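# Turn backboard clips outward into the frame groove

## Task

Rotate each metal clip on the backboard outward until its free end is seated in the groove cut into the frame's inner wall, so that every clip keeps the backboard in place.

## Robot and tools

Robot: two arms, left_arm and right_arm, each a six-joint arm ending in a parallel two-finger gripper with a wrist camera. Both bases sit on plates carried by one metal frame behind them; a plate and its half of that frame count as part of its arm in proximity warnings. Calibrated base positions: left_arm (+0.025, +0.305, +0.280) m, right_arm (-0.032, -0.281, +0.280) m.

Scene frame: origin at table-top height, midway between the nominal bases; +x points out over the table, +z up, left_arm on the +y side (arm names do not match image sides). Reported end_effector_position (m) and end_effector_quat_wxyz use this frame and may be off by a few cm, more at long reach. The reported point lies between the finger pads, roughly 1 cm back from the tips. In the gripper's own axes, fingers point along +z and close along y.

The 14-number row: used by every moving command. Numbers 1-7 are left_arm: dx, dy, dz, rx, ry, rz, opening; numbers 8-14 are right_arm in the same order. Always send all 14, each in [-1, 1]. dx..rz are an offset, not a pose: they are measured from that arm's Hand target as it stood when the action or move began, expressed in the Hand target's own axes. Scale: 1.0 = 0.6 m for dx, dy, dz and 180 degrees for rx, ry, rz, which form a single rotation vector. Opening is absolute, not an offset: +1 fully open (0.094 m), -1 closed. Sending six zeros re-requests the current Hand target; repeating a nonzero offset in a new call moves further.

execute_actions(actions, cameras): actions is a list holding at most one item. Empty list: observe only (pictures included). {"rows": [...], "steps": n}: up to 15 rows, n from 4 to 15 steps of 1/30 s (default 15); each row is held one step, the final row repeats to fill. Every row counts from the action's starting Hand target, not from the prior row. {"steps": n} without rows: wait up to 300 steps, counted from the previous result, so your reply time eats into it. A rejected call moves nothing. Results come 4 steps before an action ends; those steps finish afterwards.

move(target, speed, blend, blocking, cameras): target is one 14-number row or a list of up to 15 rows; every row is an offset from the same starting Hand targets. Grippers follow straight paths, all finishing together, at least 0.5 s, cut off after 10 s. speed in m/s, 0.002 to 0.5 (default 0.25), rotation capped at twice that in rad/s; one value or one per target. blend in m rounds corners between list targets (default 0 = stop at each). blocking=false returns about 0.5 s after starting. Paths ignore obstacles and the other arm; faster moves lag, stray and hit harder, and a target set past a contact presses harder. Opening changes in later targets are applied only after stopping at that target. Avoid paths passing near an arm's own base; route around it.

wait(seconds 0-10): lets time pass; a running move continues, returns early if it ends. stop(): brakes a running move (needs braking room; fingers keep moving). zoom_image(camera, region=[x0,y0,x1,y1] pixels, at most 504x504) enlarges part of the latest image of cam_high, cam_left_wrist or cam_right_wrist. read_manual(section="licences") gives licence text only. finished_scene(scene) closes the current scene (give its number) irreversibly and reports the next task; tool calls after it in one reply act in the next scene.

Result lines: Hand target is the pose the next offsets count from. Joint positions (last number per arm = finger opening in m), Joint velocities ("within noise" means at rest), Joint torques (include gravity; joints 1-3 wrap sign past ±28 N m), grip_measured (same scale as opening; can read ~1.6 mm wide when empty and does not reveal contact), grip_effort_nm (motor effort, negative closing; not pad force). The move: line gives an ending such as done, off_target, moving, held or fault plus limits: paced = command clipped, held = steps withheld. done means within 10 mm and 2 degrees, not that nothing is touched. MOTOR HOT appears at 75 °C; at 90 °C the arm folds and idles for the rest of the scene.

Controller behaviour: each step the command is clipped to within 100 mm and 20 degrees of the measured pose; friction and gravity can leave the gripper a cm or more off in free air. If a gripper rests short, send the remaining distance as a new offset. To release a push, command the target back beyond the gripper. A wrist near the first joint's axis can swing the arm. Stretched arms, loads and pushing at unreachable poses heat motors.

Gripping: fingers track commanded opening until the force limit (about 50-64 N per pad), reached roughly 0.05 below the first-touch reading. To release, command well above grip_measured. Close slowly on fragile items.

Cameras: cam_high fixed overhead, cam_left_wrist, cam_right_wrist, each 672x504; calibration values (K, distortion, T_world_to_cam) are approximate.

Avoid: dropping things or leaving them off the table, releasing moving parts, fast impacts, very hard pushes, and any collision or squeeze between the two arms; clearance checks do not stop grippers or wrist cameras meeting each other.

Each tool is called by a JSON object that holds its "fn" and its "kwargs".

## Session

{"fn": "execute_actions", "kwargs": {"actions": []}}

Scene clock: 0.00 s of 6600.00 s.
left_arm: end_effector_position=(+0.1455, +0.0137, +0.3858) grip_measured=+1.000 grip_effort_nm=n/a end_effector_quat_wxyz=(+0.158, +0.448, +0.879, +0.041) | right_arm: end_effector_position=(+0.0007, -0.5750, +0.1914) grip_measured=+1.000 grip_effort_nm=n/a end_effector_quat_wxyz=(-0.028, +0.985, -0.127, -0.109)
Joint positions: left_arm=[-1.336 1.609 1.209 -1.037 -0.307 -0.391 0.094] | right_arm=[-1.3 2.105 1.031 -0.614 0.18 2.057 0.094]
Joint velocities: within noise
Joint torques (N m): no reading
Motor temperatures (°C): left_arm=[27 36 34 42 26 31 26] | right_arm=[24 33 37 40 24 26 26]
Heat: left arm: 42 °C; right arm: 40 °C.
Hand target: left_arm +0.1470, +0.0119, +0.3903; +0.164, +0.446, +0.879, +0.037 | right_arm -0.0012, -0.5733, +0.1915; -0.031, +0.985, -0.127, -0.115

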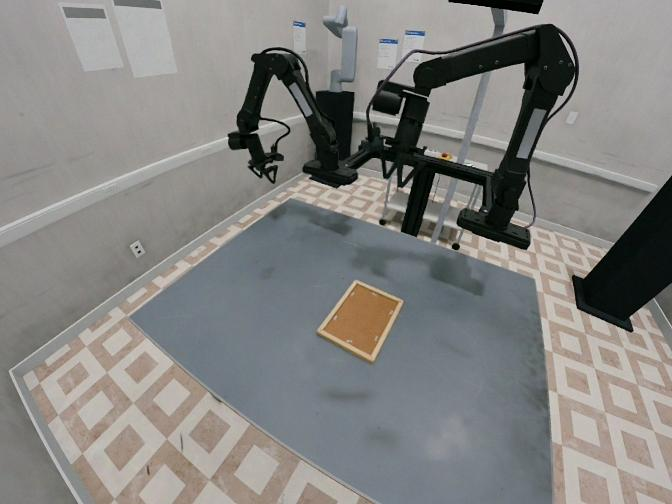

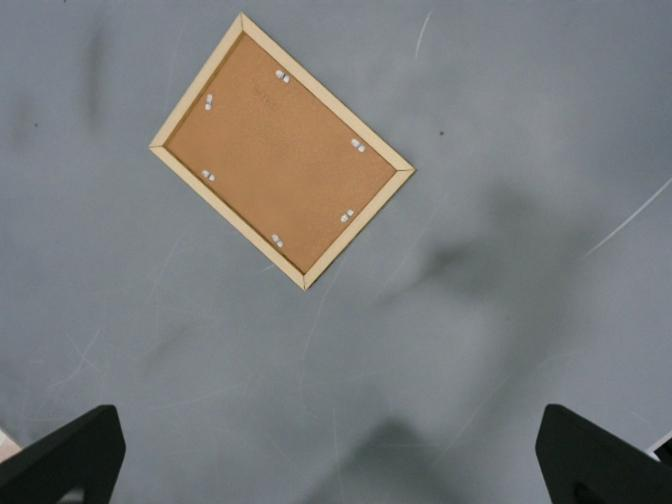

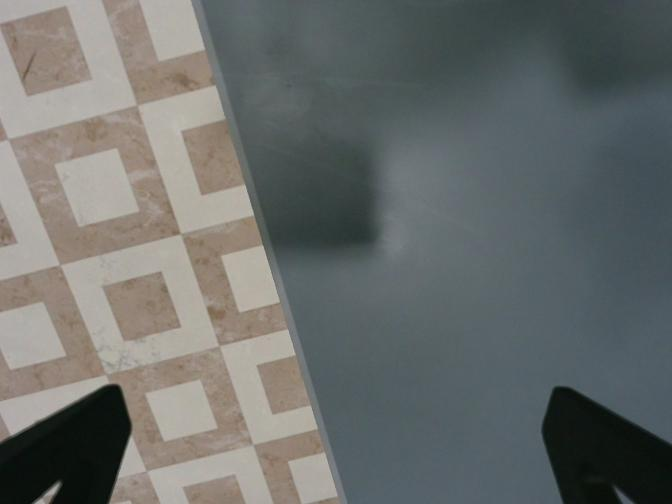

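{"fn": "zoom_image", "kwargs": {"camera": "cam_left_wrist", "region": [140, 0, 300, 120]}}

{"fn": "zoom_image", "kwargs": {"camera": "cam_left_wrist", "region": [140, 120, 300, 300]}}

{"fn": "zoom_image", "kwargs": {"camera": "cam_left_wrist", "region": [280, 100, 420, 300]}}

Scaled by 3.150 from the camera's 672x504 image, which has a finer 960x720 frame.

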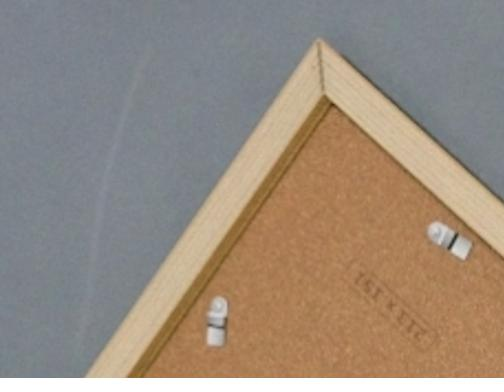

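Scaled by 2.800 from the camera's 672x504 image, which has a finer 960x720 frame.

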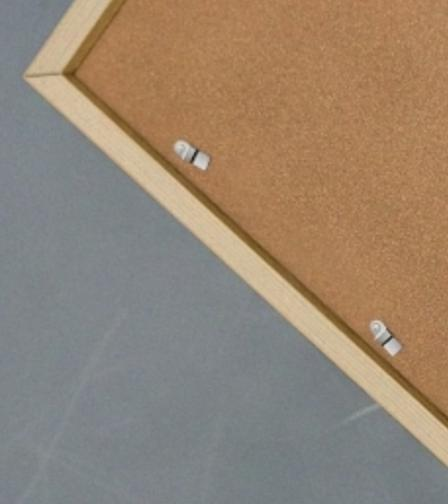

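Scaled by 2.520 from the camera's 672x504 image, which has a finer 960x720 frame.

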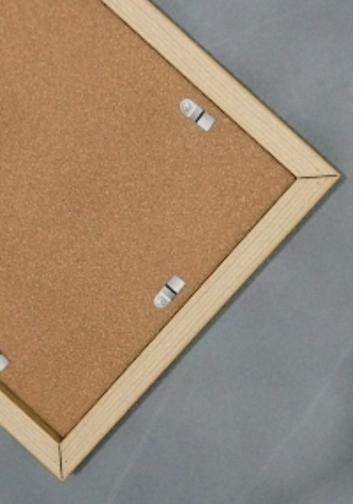

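{"fn": "move", "kwargs": {"target": [-0.018, 0.160, 0.429, 0.0246, 0.109, -0.296, 1, 0,0,0,0,0,0,1], "cameras": ["cam_left_wrist","cam_high"]}}

Scene clock: 4.53 s of 6600.00 s.
left_arm: end_effector_position=(+0.3042, +0.0470, +0.1713) grip_measured=+1.000 grip_effort_nm=0.017 end_effector_quat_wxyz=(-0.005, +0.003, +1.000, +0.008) | right_arm: end_effector_position=(+0.0007, -0.5750, +0.1914) grip_measured=+1.000 grip_effort_nm=-0.032 end_effector_quat_wxyz=(-0.028, +0.985, -0.127, -0.109)
Joint positions: left_arm=[-0.732 2.321 1.334 -0.601 -0.018 -0.746 0.094] | right_arm=[-1.3 2.105 1.031 -0.614 0.18 2.057 0.094]
Joint velocities: within noise
Joint torques (N m): left_arm=[-0.28 -10.04 5.81 0.25 0.03 -0.11] | right_arm=[-0.03 -9.18 4.37 -0.17 0.19 -0.02]
Motor temperatures (°C): left_arm=[27 36 34 41 26 31 26] | right_arm=[24 35 37 40 24 26 26]
Heat: left arm: 41 °C; right arm: 40 °C.
Hand target: left_arm +0.3099, +0.0400, +0.1707; +0.000, -0.001, +1.000, +0.000 | right_arm -0.0012, -0.5733, +0.1915; -0.031, +0.985, -0.127, -0.115
Off the commanded pose: left_arm 0.009 m, 1 deg | right_arm 0.003 m, 1 deg.
Kept back: nothing.
move: done
camera_calibration:
cam_left_wrist: T_world_to_cam=[[-0.00330995, -0.999958, -0.00856351, 0.0503981], [-0.906879, -0.000606873, 0.42139, 0.246343], [-0.421377, 0.00916085, -0.906839, 0.366723], [0, 0, 0, 1]] pos_world=[0.378099, 0.047186, 0.229184]
Images, in order (width x height): cam_high 672x504, cam_left_wrist 672x504.

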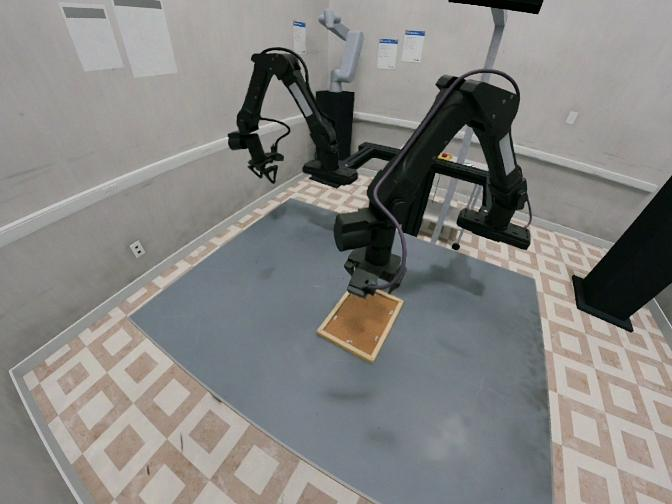

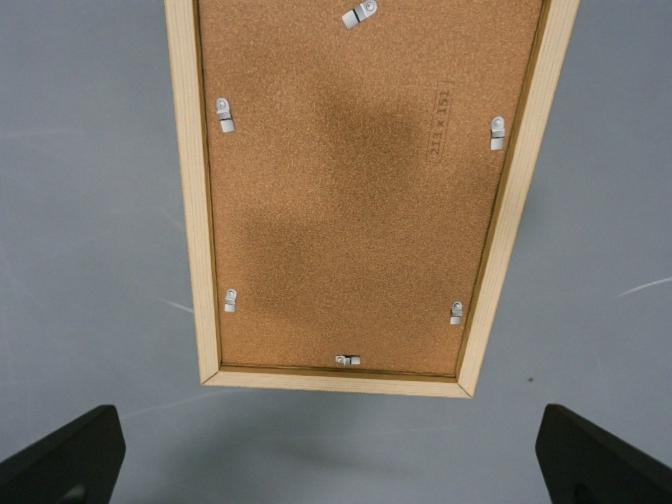

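{"fn": "zoom_image", "kwargs": {"camera": "cam_left_wrist", "region": [180, 80, 260, 160]}}

{"fn": "zoom_image", "kwargs": {"camera": "cam_left_wrist", "region": [310, 320, 390, 400]}}

{"fn": "zoom_image", "kwargs": {"camera": "cam_left_wrist", "region": [460, 90, 550, 180]}}

Scaled by 6.300 from the camera's 672x504 image, which has a finer 960x720 frame.

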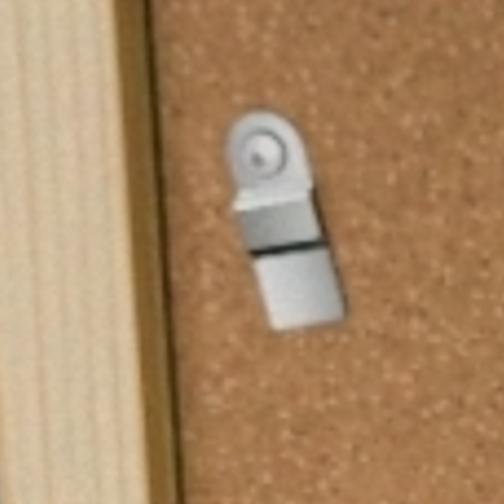

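Scaled by 6.300 from the camera's 672x504 image, which has a finer 960x720 frame.

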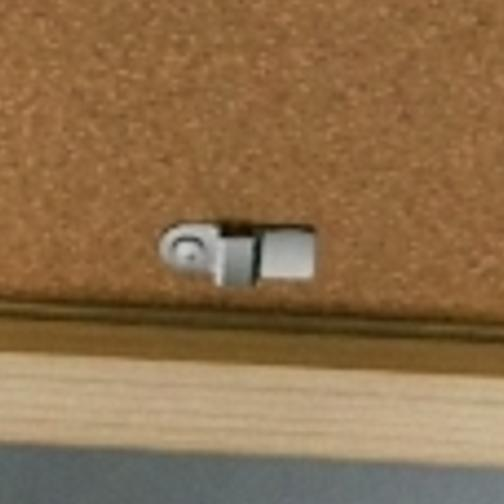

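Scaled by 5.600 from the camera's 672x504 image, which has a finer 960x720 frame.

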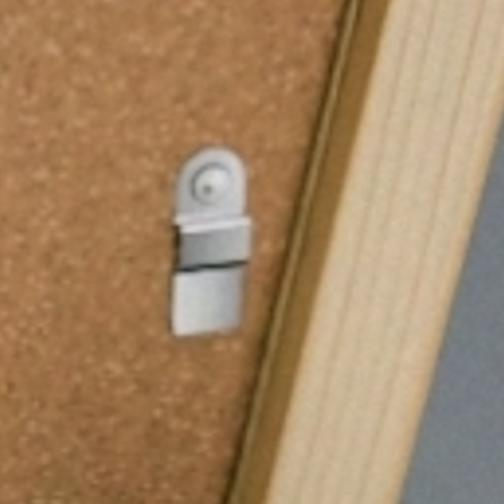

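{"fn": "zoom_image", "kwargs": {"camera": "cam_left_wrist", "region": [190, 260, 290, 390]}}

{"fn": "zoom_image", "kwargs": {"camera": "cam_left_wrist", "region": [400, 280, 500, 410]}}

{"fn": "zoom_image", "kwargs": {"camera": "cam_left_wrist", "region": [320, 0, 400, 60]}}

Scaled by 3.877 from the camera's 672x504 image, which has a finer 960x720 frame.

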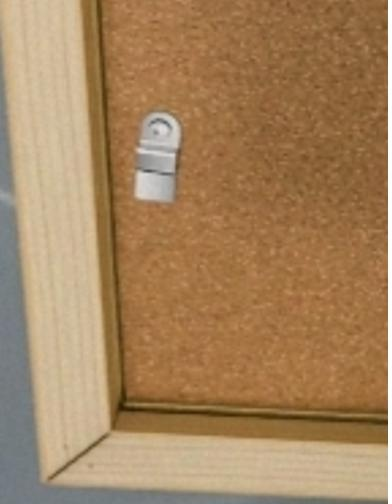

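Scaled by 3.877 from the camera's 672x504 image, which has a finer 960x720 frame.

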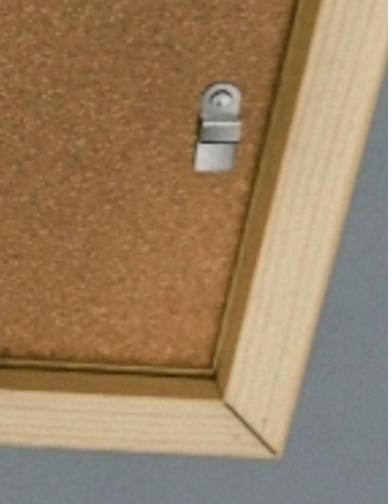

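Scaled by 6.300 from the camera's 672x504 image, which has a finer 960x720 frame.

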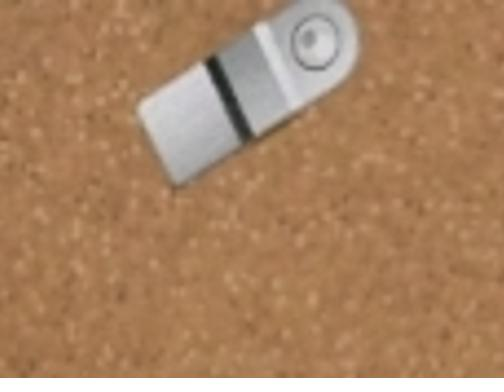

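{"fn": "move", "kwargs": {"target": [-0.064, 0.0728, 0.1767, 0, 0, 0.0222, -1, 0,0,0,0,0,0,1], "cameras": ["cam_left_wrist"]}}

{"fn": "zoom_image", "kwargs": {"camera": "cam_left_wrist", "region": [200, 200, 480, 410]}}

Scene clock: 13.73 s of 6600.00 s.
left_arm: end_effector_position=(+0.3431, +0.0888, +0.0669) grip_measured=-0.986 grip_effort_nm=-0.706 end_effector_quat_wxyz=(-0.007, +0.028, +1.000, +0.005) | right_arm: end_effector_position=(+0.0007, -0.5750, +0.1914) grip_measured=+1.000 grip_effort_nm=-0.042 end_effector_quat_wxyz=(-0.028, +0.985, -0.127, -0.109)
Joint positions: left_arm=[-0.577 2.633 1.404 -0.357 -0.014 -0.54 0.001] | right_arm=[-1.3 2.105 1.031 -0.614 0.18 2.057 0.094]
Joint velocities: within noise
Joint torques (N m): left_arm=[-0.44 -10.88 4.38 0.29 0 0.02] | right_arm=[-0.08 -9.1 4.36 -0.19 0.19 -0.02]
Motor temperatures (°C): left_arm=[27 37 34 41 26 30 26] | right_arm=[24 37 37 39 24 26 26]
Heat: left arm: 41 °C; right arm: 39 °C.
Hand target: left_arm +0.3481, +0.0838, +0.0646; +0.000, +0.034, +0.999, +0.000 | right_arm -0.0012, -0.5733, +0.1915; -0.031, +0.985, -0.127, -0.115
Off the commanded pose: left_arm 0.008 m, 1 deg | right_arm 0.003 m, 1 deg.
Kept back: nothing.
move: done
camera_calibration:
cam_left_wrist: T_world_to_cam=[[-0.0539094, -0.998543, -0.00221417, 0.108223], [-0.903799, 0.0478513, 0.425274, 0.32001], [-0.424549, 0.0249274, -0.905062, 0.287621], [0, 0, 0, 1]] pos_world=[0.417168, 0.0855826, 0.124462]
Images, in order (width x height): cam_left_wrist 672x504.

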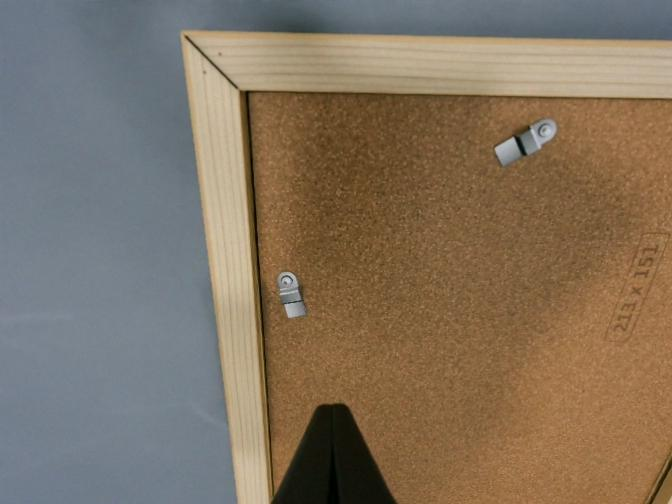

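Scaled by 1.800 from the camera's 672x504 image, which has a finer 960x720 frame.

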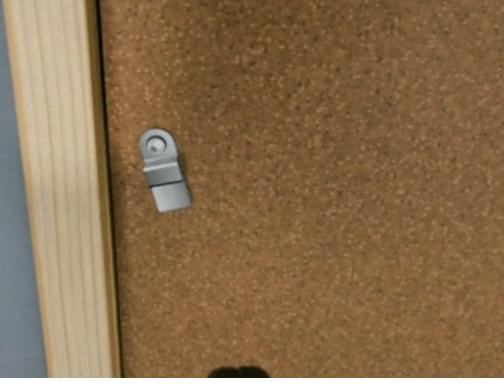

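{"fn": "move", "kwargs": {"target": [0.001, 0.0015, 0.064, 0, 0, 0, -1, 0,0,0,0,0,0,1], "cameras": ["cam_left_wrist"], "speed": 0.1}}

{"fn": "zoom_image", "kwargs": {"camera": "cam_left_wrist", "region": [200, 250, 440, 430]}}

Scene clock: 15.20 s of 6600.00 s.
left_arm: end_effector_position=(+0.3433, +0.0881, +0.0297) grip_measured=-0.986 grip_effort_nm=-0.701 end_effector_quat_wxyz=(-0.006, +0.030, +1.000, +0.004) | right_arm: end_effector_position=(+0.0007, -0.5750, +0.1914) grip_measured=+1.000 grip_effort_nm=-0.032 end_effector_quat_wxyz=(-0.028, +0.985, -0.127, -0.109)
Joint positions: left_arm=[-0.577 2.753 1.46 -0.289 -0.014 -0.537 0.001] | right_arm=[-1.3 2.105 1.031 -0.614 0.18 2.057 0.094]
Joint velocities: within noise
Joint torques (N m): left_arm=[-0.24 -10.81 4.08 0.3 0 0.03] | right_arm=[-0.12 -8.88 4.37 -0.2 0.19 0.01]
Motor temperatures (°C): left_arm=[27 38 34 41 26 30 26] | right_arm=[24 38 37 39 24 26 26]
Heat: left arm: 41 °C; right arm: 39 °C.
Hand target: left_arm +0.3476, +0.0847, +0.0262; +0.000, +0.034, +0.999, +0.000 | right_arm -0.0012, -0.5733, +0.1915; -0.031, +0.985, -0.127, -0.115
Off the commanded pose: left_arm 0.006 m, 1 deg | right_arm 0.003 m, 1 deg.
Kept back: nothing.
move: done
camera_calibration:
cam_left_wrist: T_world_to_cam=[[-0.0576675, -0.998336, -0.000394953, 0.108646], [-0.904799, 0.0520973, 0.42264, 0.336086], [-0.421916, 0.02473, -0.906298, 0.253131], [0, 0, 0, 1]] pos_world=[0.417155, 0.0846964, 0.0874111]
Images, in order (width x height): cam_left_wrist 672x504.

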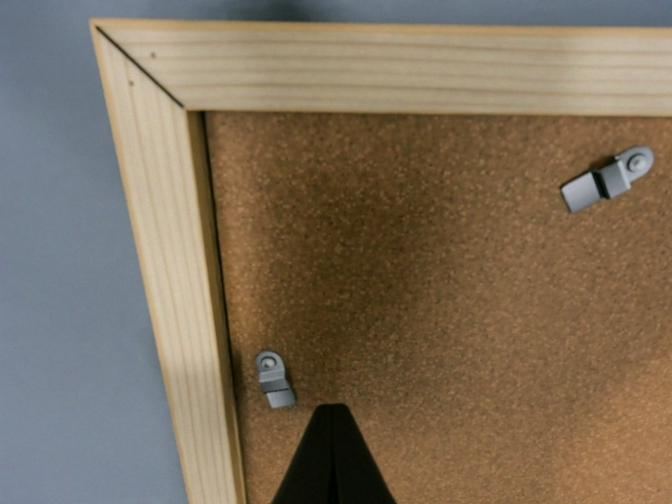

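Scaled by 2.100 from the camera's 672x504 image, which has a finer 960x720 frame.

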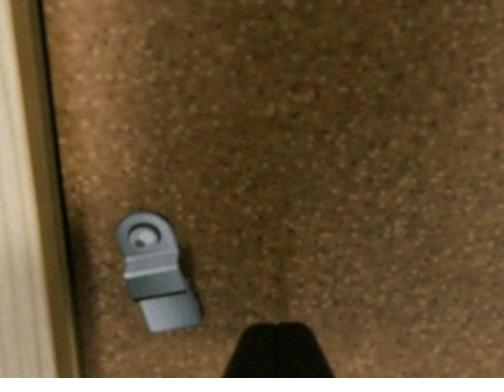

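{"fn": "move", "kwargs": {"target": [0, 0, 0.0083, 0, 0, 0, -1, 0,0,0,0,0,0,1], "cameras": ["cam_left_wrist"], "speed": 0.03}}

{"fn": "zoom_image", "kwargs": {"camera": "cam_left_wrist", "region": [200, 280, 400, 430]}}

Scene clock: 16.20 s of 6600.00 s.
left_arm: end_effector_position=(+0.3440, +0.0876, +0.0261) grip_measured=-0.986 grip_effort_nm=-0.706 end_effector_quat_wxyz=(-0.005, +0.031, +1.000, +0.003) | right_arm: end_effector_position=(+0.0007, -0.5750, +0.1914) grip_measured=+1.000 grip_effort_nm=-0.027 end_effector_quat_wxyz=(-0.028, +0.985, -0.127, -0.109)
Joint positions: left_arm=[-0.577 2.765 1.468 -0.282 -0.014 -0.536 0.001] | right_arm=[-1.3 2.105 1.031 -0.614 0.18 2.057 0.094]
Joint velocities: within noise
Joint torques (N m): left_arm=[-0.24 -10.48 4.19 0.32 0.01 0.02] | right_arm=[-0.1 -9.2 4.21 -0.21 0.24 -0.04]
Motor temperatures (°C): left_arm=[27 38 34 41 25 30 26] | right_arm=[24 38 37 39 24 26 26]
Heat: left arm: 41 °C; right arm: 39 °C.
Hand target: left_arm +0.3477, +0.0847, +0.0212; +0.000, +0.034, +0.999, +0.000 | right_arm -0.0012, -0.5733, +0.1915; -0.031, +0.985, -0.127, -0.115
Off the commanded pose: left_arm 0.007 m, 1 deg | right_arm 0.003 m, 1 deg.
Kept back: nothing.
move: done
camera_calibration:
cam_left_wrist: T_world_to_cam=[[-0.0580177, -0.998315, 0.000784536, 0.108259], [-0.905578, 0.0529589, 0.420862, 0.338445], [-0.420194, 0.023707, -0.907124, 0.249755], [0, 0, 0, 1]] pos_world=[0.417715, 0.0842321, 0.0840353]
Images, in order (width x height): cam_left_wrist 672x504.

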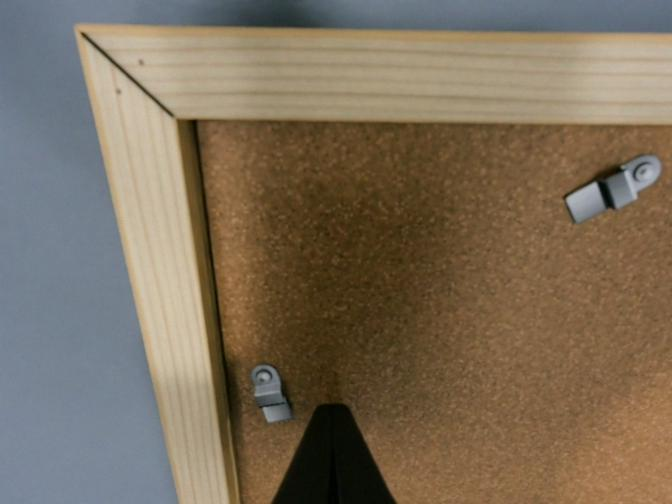

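Scaled by 2.520 from the camera's 672x504 image, which has a finer 960x720 frame.

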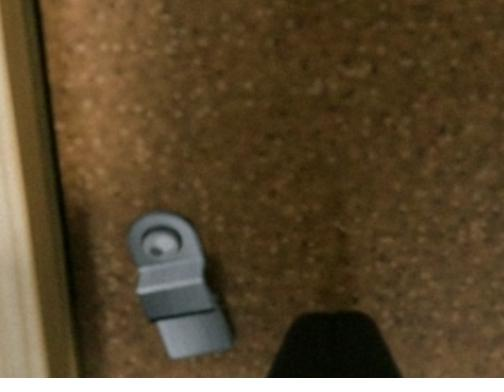

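{"fn": "move", "kwargs": {"target": [0, 0, 0.006, 0, 0, 0, -1, 0,0,0,0,0,0,1], "cameras": ["cam_left_wrist"], "speed": 0.03}}

{"fn": "zoom_image", "kwargs": {"camera": "cam_left_wrist", "region": [200, 280, 400, 430]}}

Scene clock: 17.13 s of 6600.00 s.
left_arm: end_effector_position=(+0.3453, +0.0866, +0.0235) grip_measured=-0.986 grip_effort_nm=-0.706 end_effector_quat_wxyz=(-0.003, +0.031, +1.000, +0.002) | right_arm: end_effector_position=(+0.0007, -0.5750, +0.1914) grip_measured=+1.000 grip_effort_nm=-0.032 end_effector_quat_wxyz=(-0.028, +0.985, -0.127, -0.109)
Joint positions: left_arm=[-0.577 2.775 1.476 -0.277 -0.014 -0.536 0.001] | right_arm=[-1.3 2.105 1.031 -0.614 0.18 2.057 0.094]
Joint velocities: within noise
Joint torques (N m): left_arm=[-0.2 -10.33 4.1 0.3 0 0.02] | right_arm=[-0.18 -9.1 4.27 -0.18 0.24 -0.02]
Motor temperatures (°C): left_arm=[27 38 34 41 25 30 26] | right_arm=[24 38 37 39 24 26 26]
Heat: left arm: 41 °C; right arm: 39 °C.
Hand target: left_arm +0.3477, +0.0846, +0.0177; +0.000, +0.034, +0.999, +0.000 | right_arm -0.0012, -0.5733, +0.1915; -0.031, +0.985, -0.127, -0.115
Off the commanded pose: left_arm 0.007 m, 1 deg | right_arm 0.003 m, 1 deg.
Kept back: nothing.
move: done
camera_calibration:
cam_left_wrist: T_world_to_cam=[[-0.0583481, -0.998292, 0.00294125, 0.107444], [-0.907014, 0.0542434, 0.417593, 0.341287], [-0.417039, 0.021698, -0.90863, 0.247067], [0, 0, 0, 1]] pos_world=[0.418858, 0.0833868, 0.0816578]
Images, in order (width x height): cam_left_wrist 672x504.

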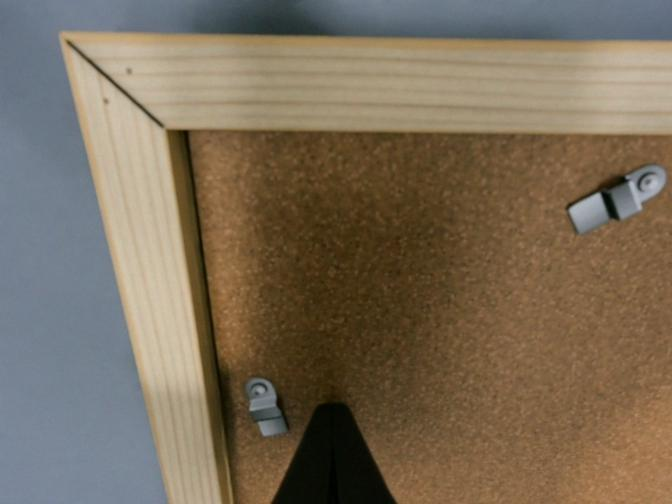

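Scaled by 2.520 from the camera's 672x504 image, which has a finer 960x720 frame.

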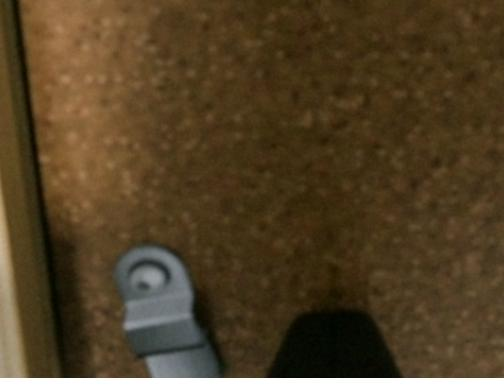

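{"fn": "move", "kwargs": {"target": [0, 0, 0.004, 0, 0, 0, -1, 0,0,0,0,0,0,1], "cameras": ["cam_left_wrist"], "speed": 0.03}}

{"fn": "zoom_image", "kwargs": {"camera": "cam_left_wrist", "region": [200, 300, 400, 450]}}

Scene clock: 18.10 s of 6600.00 s.
left_arm: end_effector_position=(+0.3461, +0.0861, +0.0233) grip_measured=-0.986 grip_effort_nm=-0.706 end_effector_quat_wxyz=(-0.002, +0.031, +1.000, +0.002) | right_arm: end_effector_position=(+0.0007, -0.5750, +0.1914) grip_measured=+1.000 grip_effort_nm=-0.027 end_effector_quat_wxyz=(-0.028, +0.985, -0.127, -0.109)
Joint positions: left_arm=[-0.577 2.777 1.479 -0.276 -0.014 -0.536 0.001] | right_arm=[-1.3 2.105 1.031 -0.614 0.18 2.057 0.094]
Joint velocities: within noise
Joint torques (N m): left_arm=[-0.2 -9.8 4.18 0.33 0 0.02] | right_arm=[-0.06 -9.07 4.26 -0.19 0.21 -0.01]
Motor temperatures (°C): left_arm=[27 38 34 41 25 30 26] | right_arm=[24 38 37 39 24 26 26]
Heat: left arm: 41 °C; right arm: 39 °C.
Hand target: left_arm +0.3476, +0.0847, +0.0152; +0.000, +0.034, +0.999, +0.000 | right_arm -0.0012, -0.5733, +0.1915; -0.031, +0.985, -0.127, -0.115
Off the commanded pose: left_arm 0.008 m, 1 deg | right_arm 0.003 m, 1 deg.
Kept back: nothing.
move: done
camera_calibration:
cam_left_wrist: T_world_to_cam=[[-0.0583277, -0.99829, 0.00391994, 0.106923], [-0.907673, 0.054667, 0.416103, 0.342336], [-0.415606, 0.0207123, -0.909309, 0.246837], [0, 0, 0, 1]] pos_world=[0.419553, 0.082913, 0.0815851]
Images, in order (width x height): cam_left_wrist 672x504.

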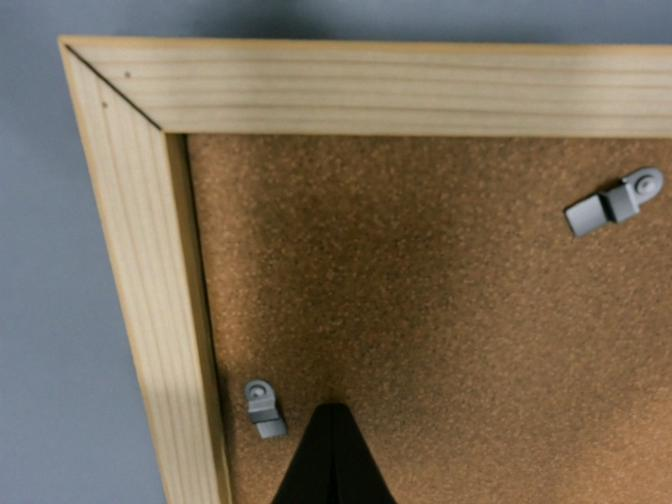

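Scaled by 2.520 from the camera's 672x504 image, which has a finer 960x720 frame.

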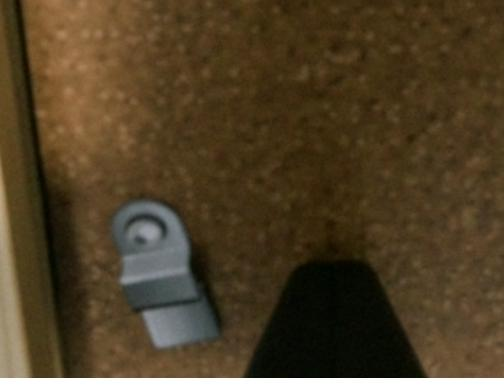

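{"fn": "move", "kwargs": {"target": [[0, 0, -0.0063, 0, 0, 0, -1, 0,0,0,0,0,0,1],[0, 0.0283, -0.0063, 0, 0, 0, -1, 0,0,0,0,0,0,1]], "cameras": ["cam_left_wrist"], "speed": 0.05}}

{"fn": "zoom_image", "kwargs": {"camera": "cam_left_wrist", "region": [240, 320, 400, 440]}}

Scene clock: 19.20 s of 6600.00 s.
left_arm: end_effector_position=(+0.3484, +0.0905, +0.0227) grip_measured=-0.986 grip_effort_nm=-0.701 end_effector_quat_wxyz=(-0.005, +0.036, +0.999, -0.012) | right_arm: end_effector_position=(+0.0007, -0.5750, +0.1914) grip_measured=+1.000 grip_effort_nm=-0.042 end_effector_quat_wxyz=(-0.028, +0.985, -0.127, -0.109)
Joint positions: left_arm=[-0.553 2.773 1.464 -0.255 0.011 -0.502 0.001] | right_arm=[-1.3 2.105 1.031 -0.614 0.18 2.057 0.094]
Joint velocities: within noise
Joint torques (N m): left_arm=[0.85 -11.89 1.39 0.36 -0.27 0] | right_arm=[-0.06 -9.03 4.33 -0.17 0.18 -0.04]
Motor temperatures (°C): left_arm=[27 38 34 41 25 30 26] | right_arm=[24 38 37 39 24 26 26]
Heat: left arm: 41 °C; right arm: 39 °C.
Hand target: left_arm +0.3489, +0.1017, +0.0190; +0.000, +0.034, +0.999, +0.000 | right_arm -0.0012, -0.5733, +0.1915; -0.031, +0.985, -0.127, -0.115
Off the commanded pose: left_arm 0.012 m, 1 deg | right_arm 0.003 m, 1 deg.
Kept back: nothing.
move: off_target (left_arm)
camera_calibration:
cam_left_wrist: T_world_to_cam=[[-0.067969, -0.997211, 0.0308423, 0.114101], [-0.904502, 0.0746366, 0.419888, 0.341449], [-0.421019, 0.000642428, -0.907052, 0.250785], [0, 0, 0, 1]] pos_world=[0.422182, 0.0881371, 0.0805851]
Images, in order (width x height): cam_left_wrist 672x504.

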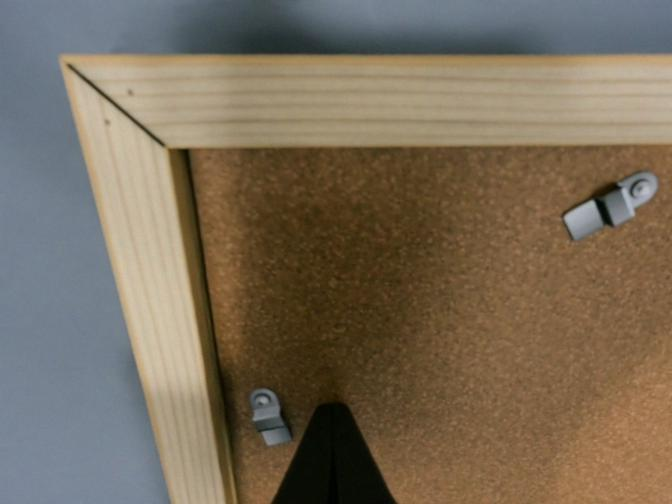

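Scaled by 3.150 from the camera's 672x504 image, which has a finer 960x720 frame.

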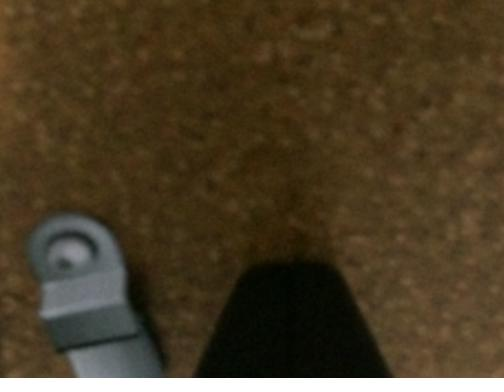

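{"fn": "move", "kwargs": {"target": [[0, -0.022, -0.0, 0, 0, 0, -1, 0,0,0,0,0,0,1],[0, -0.022, -0.008, 0, 0, 0, -1, 0,0,0,0,0,0,1]], "cameras": ["cam_left_wrist"], "speed": 0.05}}

{"fn": "zoom_image", "kwargs": {"camera": "cam_left_wrist", "region": [200, 320, 360, 440]}}

Scene clock: 20.13 s of 6600.00 s.
left_arm: end_effector_position=(+0.3474, +0.0885, +0.0229) grip_measured=-0.986 grip_effort_nm=-0.706 end_effector_quat_wxyz=(-0.002, +0.035, +0.999, -0.006) | right_arm: end_effector_position=(+0.0007, -0.5750, +0.1914) grip_measured=+1.000 grip_effort_nm=-0.037 end_effector_quat_wxyz=(-0.028, +0.985, -0.127, -0.109)
Joint positions: left_arm=[-0.564 2.773 1.466 -0.258 0 -0.513 0.001] | right_arm=[-1.3 2.105 1.031 -0.614 0.18 2.057 0.094]
Joint velocities: within noise
Joint torques (N m): left_arm=[-0.62 -12.23 3.11 0.14 -0.14 -0.11] | right_arm=[-0.02 -9.02 4.27 -0.2 0.21 0]
Motor temperatures (°C): left_arm=[27 38 34 41 25 30 26] | right_arm=[24 38 37 38 24 26 26]
Heat: left arm: 41 °C; right arm: 38 °C.
Hand target: left_arm +0.3479, +0.0884, +0.0238; +0.000, +0.034, +0.999, +0.000 | right_arm -0.0012, -0.5733, +0.1915; -0.031, +0.985, -0.127, -0.115
Off the commanded pose: left_arm 0.001 m, 1 deg | right_arm 0.003 m, 1 deg.
Kept back: nothing.
move: done
camera_calibration:
cam_left_wrist: T_world_to_cam=[[-0.067706, -0.997501, 0.020179, 0.112246], [-0.906925, 0.0699623, 0.415442, 0.341941], [-0.415816, 0.00982708, -0.909396, 0.248022], [0, 0, 0, 1]] pos_world=[0.420846, 0.0856049, 0.081228]
Images, in order (width x height): cam_left_wrist 672x504.

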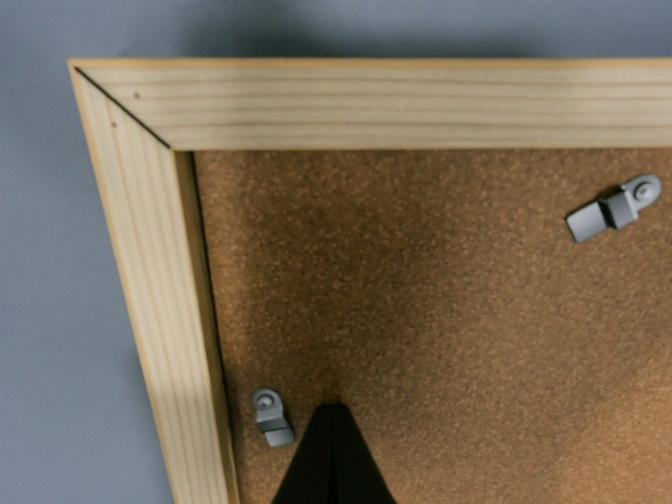

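Scaled by 3.150 from the camera's 672x504 image, which has a finer 960x720 frame.

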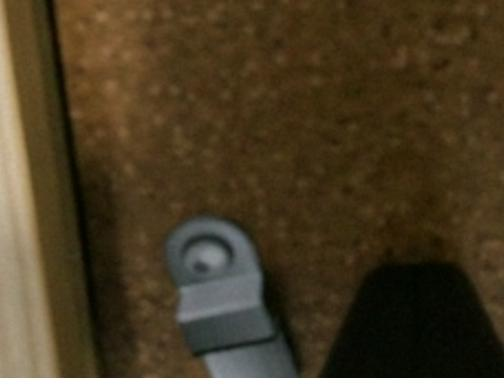

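{"fn": "move", "kwargs": {"target": [0, 0, -0.0065, 0, 0, 0, -1, 0,0,0,0,0,0,1], "cameras": ["cam_left_wrist"], "speed": 0.05}}

{"fn": "zoom_image", "kwargs": {"camera": "cam_left_wrist", "region": [200, 320, 360, 440]}}

Scene clock: 21.07 s of 6600.00 s.
left_arm: end_effector_position=(+0.3475, +0.0886, +0.0231) grip_measured=-0.986 grip_effort_nm=-0.706 end_effector_quat_wxyz=(-0.002, +0.035, +0.999, -0.006) | right_arm: end_effector_position=(+0.0007, -0.5750, +0.1914) grip_measured=+1.000 grip_effort_nm=-0.032 end_effector_quat_wxyz=(-0.028, +0.985, -0.127, -0.109)
Joint positions: left_arm=[-0.564 2.773 1.466 -0.258 -0.001 -0.514 0.001] | right_arm=[-1.3 2.105 1.031 -0.614 0.18 2.057 0.094]
Joint velocities: within noise
Joint torques (N m): left_arm=[-0.64 -13.41 2.58 0.09 -0.14 -0.11] | right_arm=[-0.14 -9.09 4.46 -0.18 0.21 -0.01]
Motor temperatures (°C): left_arm=[27 39 34 41 25 30 26] | right_arm=[24 39 37 38 24 26 26]
Heat: left arm: 41 °C; right arm: 39 °C.
Hand target: left_arm +0.3480, +0.0885, +0.0278; +0.000, +0.034, +0.999, +0.000 | right_arm -0.0012, -0.5733, +0.1915; -0.031, +0.985, -0.127, -0.115
Off the commanded pose: left_arm 0.005 m, 1 deg | right_arm 0.003 m, 1 deg.
Kept back: nothing.
move: done
camera_calibration:
cam_left_wrist: T_world_to_cam=[[-0.0669479, -0.997559, 0.0198445, 0.112029], [-0.907062, 0.0691357, 0.415282, 0.342077], [-0.415641, 0.00980208, -0.909476, 0.248124], [0, 0, 0, 1]] pos_world=[0.420915, 0.0856739, 0.0813812]
Images, in order (width x height): cam_left_wrist 672x504.

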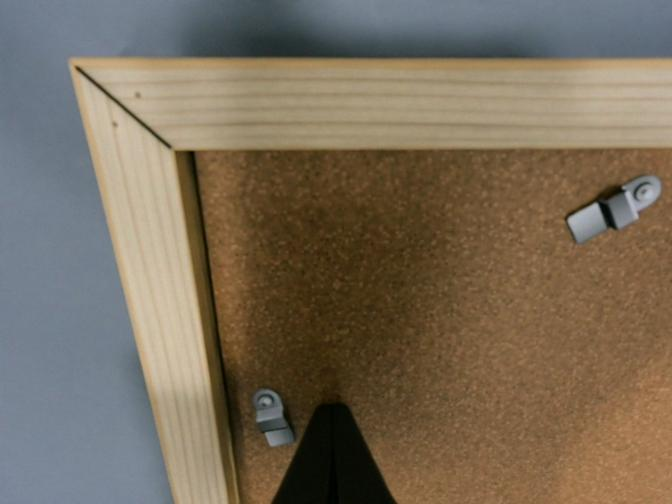

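Scaled by 3.150 from the camera's 672x504 image, which has a finer 960x720 frame.

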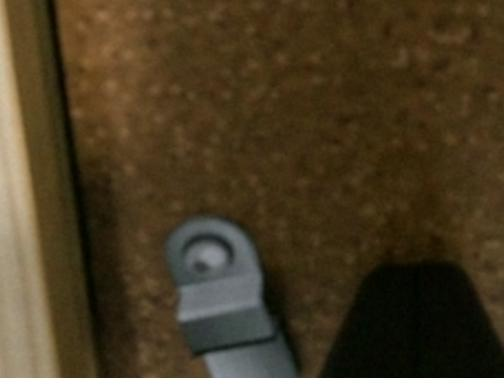

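{"fn": "move", "kwargs": {"target": [[0, -0.003, -0.017, 0, 0, 0, -1, 0,0,0,0,0,0,1],[0, -0.003, 0.014, 0, 0, 0, -1, 0,0,0,0,0,0,1]], "cameras": ["cam_left_wrist"], "speed": 0.05}}

{"fn": "zoom_image", "kwargs": {"camera": "cam_left_wrist", "region": [200, 320, 360, 440]}}

Scene clock: 22.30 s of 6600.00 s.
left_arm: end_effector_position=(+0.3445, +0.0895, +0.0241) grip_measured=-0.986 grip_effort_nm=-0.706 end_effector_quat_wxyz=(-0.006, +0.035, +0.999, -0.002) | right_arm: end_effector_position=(+0.0007, -0.5750, +0.1914) grip_measured=+1.000 grip_effort_nm=-0.032 end_effector_quat_wxyz=(-0.028, +0.985, -0.127, -0.109)
Joint positions: left_arm=[-0.568 2.77 1.464 -0.271 -0.004 -0.518 0.001] | right_arm=[-1.3 2.105 1.031 -0.614 0.18 2.057 0.094]
Joint velocities: within noise
Joint torques (N m): left_arm=[-0.64 -10.43 4.25 0.27 -0.11 -0.11] | right_arm=[0.05 -9.01 4.3 -0.22 0.17 0.01]
Motor temperatures (°C): left_arm=[27 39 34 40 25 30 26] | right_arm=[24 39 37 38 24 26 26]
Heat: left arm: 40 °C; right arm: 39 °C.
Hand target: left_arm +0.3478, +0.0866, +0.0193; +0.000, +0.034, +0.999, +0.000 | right_arm -0.0012, -0.5733, +0.1915; -0.031, +0.985, -0.127, -0.115
Off the commanded pose: left_arm 0.006 m, 1 deg | right_arm 0.003 m, 1 deg.
Kept back: nothing.
move: done
camera_calibration:
cam_left_wrist: T_world_to_cam=[[-0.066614, -0.997718, 0.0109999, 0.112871], [-0.903744, 0.0650044, 0.42311, 0.337929], [-0.42286, 0.0182439, -0.906012, 0.249442], [0, 0, 0, 1]] pos_world=[0.418399, 0.0860958, 0.0817744]
Images, in order (width x height): cam_left_wrist 672x504.

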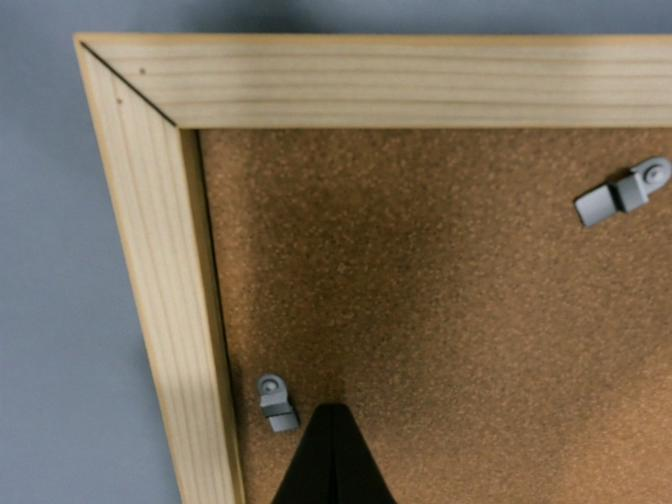

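Scaled by 3.150 from the camera's 672x504 image, which has a finer 960x720 frame.

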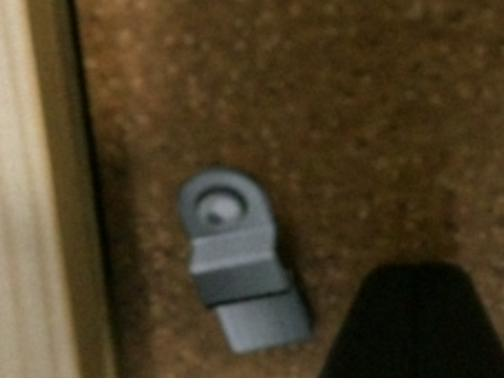

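{"fn": "move", "kwargs": {"target": [-0.0022, 0.023, 0, 0, 0, 0, -1, 0,0,0,0,0,0,1], "cameras": ["cam_left_wrist"], "speed": 0.05}}

{"fn": "zoom_image", "kwargs": {"camera": "cam_left_wrist", "region": [240, 320, 400, 440]}}

Scene clock: 23.43 s of 6600.00 s.
left_arm: end_effector_position=(+0.3526, +0.0948, +0.0239) grip_measured=-0.986 grip_effort_nm=-0.706 end_effector_quat_wxyz=(+0.001, +0.032, +0.999, -0.006) | right_arm: end_effector_position=(+0.0007, -0.5750, +0.1914) grip_measured=+1.000 grip_effort_nm=-0.037 end_effector_quat_wxyz=(-0.028, +0.985, -0.127, -0.109)
Joint positions: left_arm=[-0.545 2.77 1.464 -0.255 -0.004 -0.501 0.001] | right_arm=[-1.3 2.105 1.031 -0.614 0.18 2.057 0.094]
Joint velocities: within noise
Joint torques (N m): left_arm=[0.16 -11.38 2.04 0.33 -0.11 0.03] | right_arm=[-0.14 -8.9 4.42 -0.16 0.18 -0.04]
Motor temperatures (°C): left_arm=[27 39 34 40 25 30 26] | right_arm=[24 39 37 38 24 26 26]
Heat: left arm: 40 °C; right arm: 39 °C.
Hand target: left_arm +0.3501, +0.1004, +0.0193; +0.000, +0.034, +0.999, +0.000 | right_arm -0.0012, -0.5733, +0.1915; -0.031, +0.985, -0.127, -0.115
Off the commanded pose: left_arm 0.008 m, 1 deg | right_arm 0.003 m, 1 deg.
Kept back: nothing.
move: done
camera_calibration:
cam_left_wrist: T_world_to_cam=[[-0.060887, -0.997962, 0.0190773, 0.116455], [-0.909597, 0.0633455, 0.410635, 0.347492], [-0.411007, 0.00764972, -0.9116, 0.24962], [0, 0, 0, 1]] pos_world=[0.425764, 0.0922961, 0.0826399]
Images, in order (width x height): cam_left_wrist 672x504.

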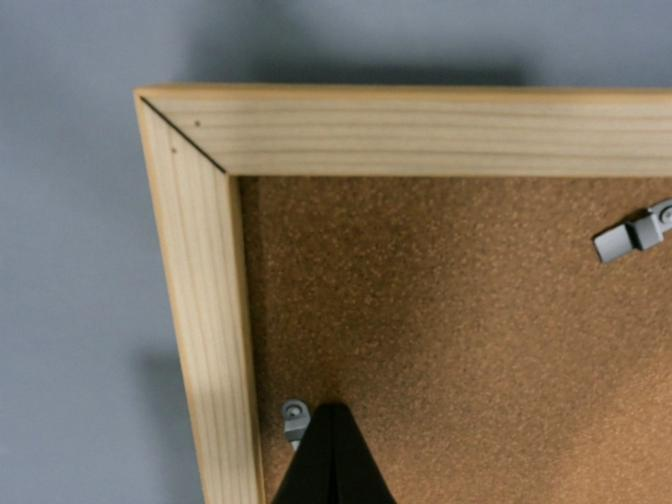

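Scaled by 3.150 from the camera's 672x504 image, which has a finer 960x720 frame.

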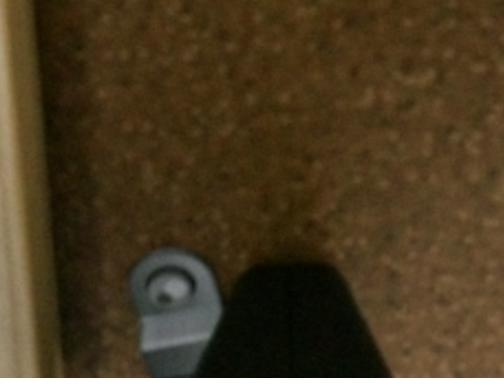

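{"fn": "move", "kwargs": {"target": [[0.002, -0.008, 0, 0, 0, 0, -1, 0,0,0,0,0,0,1],[0.0115, -0.008, 0, 0, 0, 0, -1, 0,0,0,0,0,0,1]], "cameras": ["cam_left_wrist"], "speed": 0.05}}

{"fn": "zoom_image", "kwargs": {"camera": "cam_left_wrist", "region": [240, 320, 400, 440]}}

Scene clock: 24.47 s of 6600.00 s.
left_arm: end_effector_position=(+0.3499, +0.0939, +0.0227) grip_measured=-0.986 grip_effort_nm=-0.706 end_effector_quat_wxyz=(+0.003, +0.034, +0.999, -0.005) | right_arm: end_effector_position=(+0.0007, -0.5750, +0.1914) grip_measured=+1.000 grip_effort_nm=-0.027 end_effector_quat_wxyz=(-0.028, +0.985, -0.127, -0.109)
Joint positions: left_arm=[-0.552 2.77 1.453 -0.241 -0.008 -0.504 0.001] | right_arm=[-1.3 2.105 1.031 -0.614 0.18 2.057 0.094]
Joint velocities: within noise
Joint torques (N m): left_arm=[-0.75 -11.84 1.36 0.33 -0.06 -0.11] | right_arm=[-0.28 -8.94 4.31 -0.23 0.19 0]
Motor temperatures (°C): left_arm=[27 39 34 40 25 30 26] | right_arm=[24 39 37 38 24 26 26]
Heat: left arm: 40 °C; right arm: 39 °C.
Hand target: left_arm +0.3428, +0.0961, +0.0193; +0.000, +0.034, +0.999, +0.000 | right_arm -0.0012, -0.5733, +0.1915; -0.031, +0.985, -0.127, -0.115
Off the commanded pose: left_arm 0.008 m, 1 deg | right_arm 0.003 m, 1 deg.
Kept back: nothing.
move: done
camera_calibration:
cam_left_wrist: T_world_to_cam=[[-0.0654645, -0.997719, 0.0164437, 0.117083], [-0.911248, 0.0664896, 0.406456, 0.346032], [-0.406622, 0.0116241, -0.913523, 0.245491], [0, 0, 0, 1]] pos_world=[0.422808, 0.0909543, 0.0816898]
Images, in order (width x height): cam_left_wrist 672x504.

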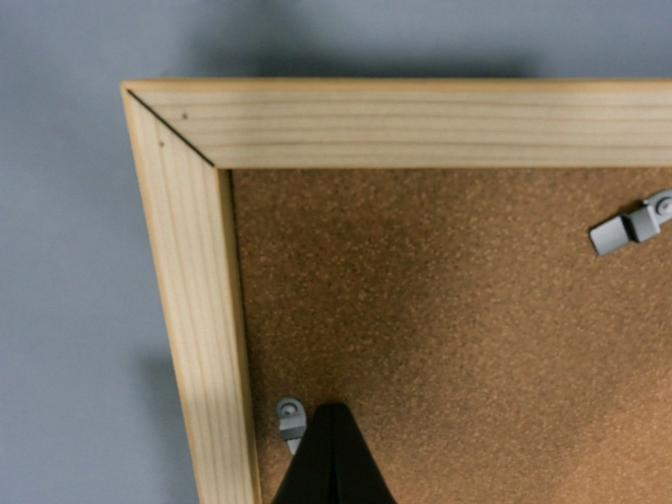

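Scaled by 3.150 from the camera's 672x504 image, which has a finer 960x720 frame.

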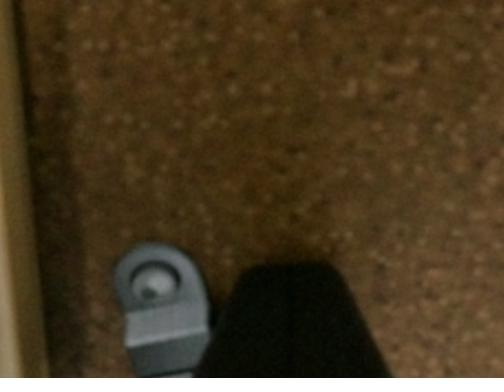

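{"fn": "move", "kwargs": {"target": [[-0.0118, -0.0129, -0.0278, 0, 0, 0, -1, 0,0,0,0,0,0,1],[-0.0118, -0.0129, -0.0017, 0, 0, 0, -1, 0,0,0,0,0,0,1]], "cameras": ["cam_left_wrist"], "speed": 0.08}}

{"fn": "zoom_image", "kwargs": {"camera": "cam_left_wrist", "region": [240, 340, 400, 460]}}

Scene clock: 27.23 s of 6600.00 s.
left_arm: end_effector_position=(+0.3505, +0.0885, +0.0256) grip_measured=-0.986 grip_effort_nm=-0.706 end_effector_quat_wxyz=(+0.002, +0.036, +0.999, -0.003) | right_arm: end_effector_position=(+0.0007, -0.5750, +0.1914) grip_measured=+1.000 grip_effort_nm=-0.032 end_effector_quat_wxyz=(-0.028, +0.985, -0.127, -0.109)
Joint positions: left_arm=[-0.564 2.768 1.471 -0.265 -0.011 -0.513 0.001] | right_arm=[-1.3 2.105 1.031 -0.614 0.18 2.057 0.094]
Joint velocities: within noise
Joint torques (N m): left_arm=[-0.51 -10.52 3.93 0.19 -0.03 -0.1] | right_arm=[-0.17 -9.13 4.41 -0.2 0.2 -0.03]
Motor temperatures (°C): left_arm=[27 40 34 40 25 30 26] | right_arm=[24 39 37 38 24 26 26]
Heat: left arm: 40 °C; right arm: 39 °C.
Hand target: left_arm +0.3494, +0.0879, +0.0203; +0.000, +0.034, +0.999, +0.000 | right_arm -0.0012, -0.5733, +0.1915; -0.031, +0.985, -0.127, -0.115
Off the commanded pose: left_arm 0.005 m, 0 deg | right_arm 0.003 m, 1 deg.
Kept back: nothing.
move: done
camera_calibration:
cam_left_wrist: T_world_to_cam=[[-0.0681323, -0.997593, 0.0129188, 0.112759], [-0.910425, 0.0674644, 0.408136, 0.345285], [-0.408025, 0.0160456, -0.91283, 0.248537], [0, 0, 0, 1]] pos_world=[0.423448, 0.0852051, 0.0844921]
Images, in order (width x height): cam_left_wrist 672x504.

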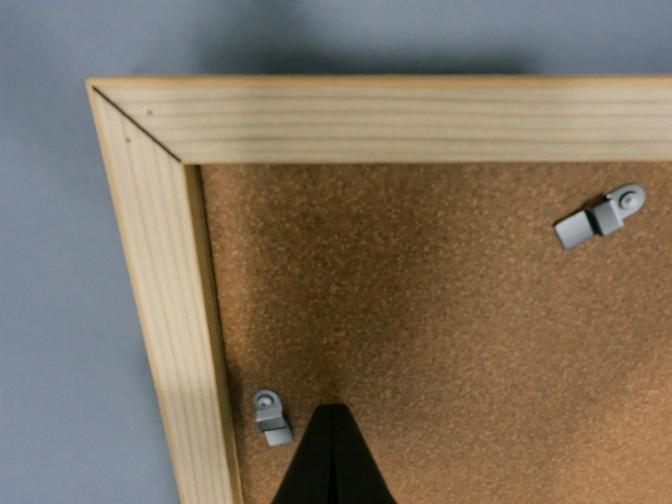

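Scaled by 3.150 from the camera's 672x504 image, which has a finer 960x720 frame.

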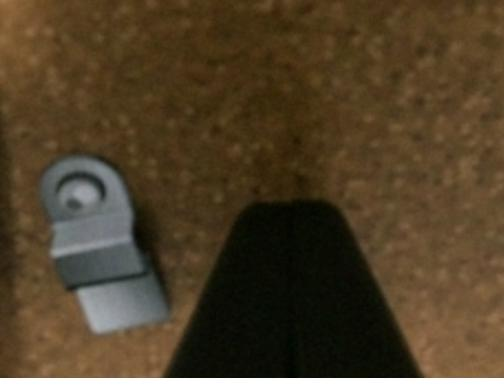

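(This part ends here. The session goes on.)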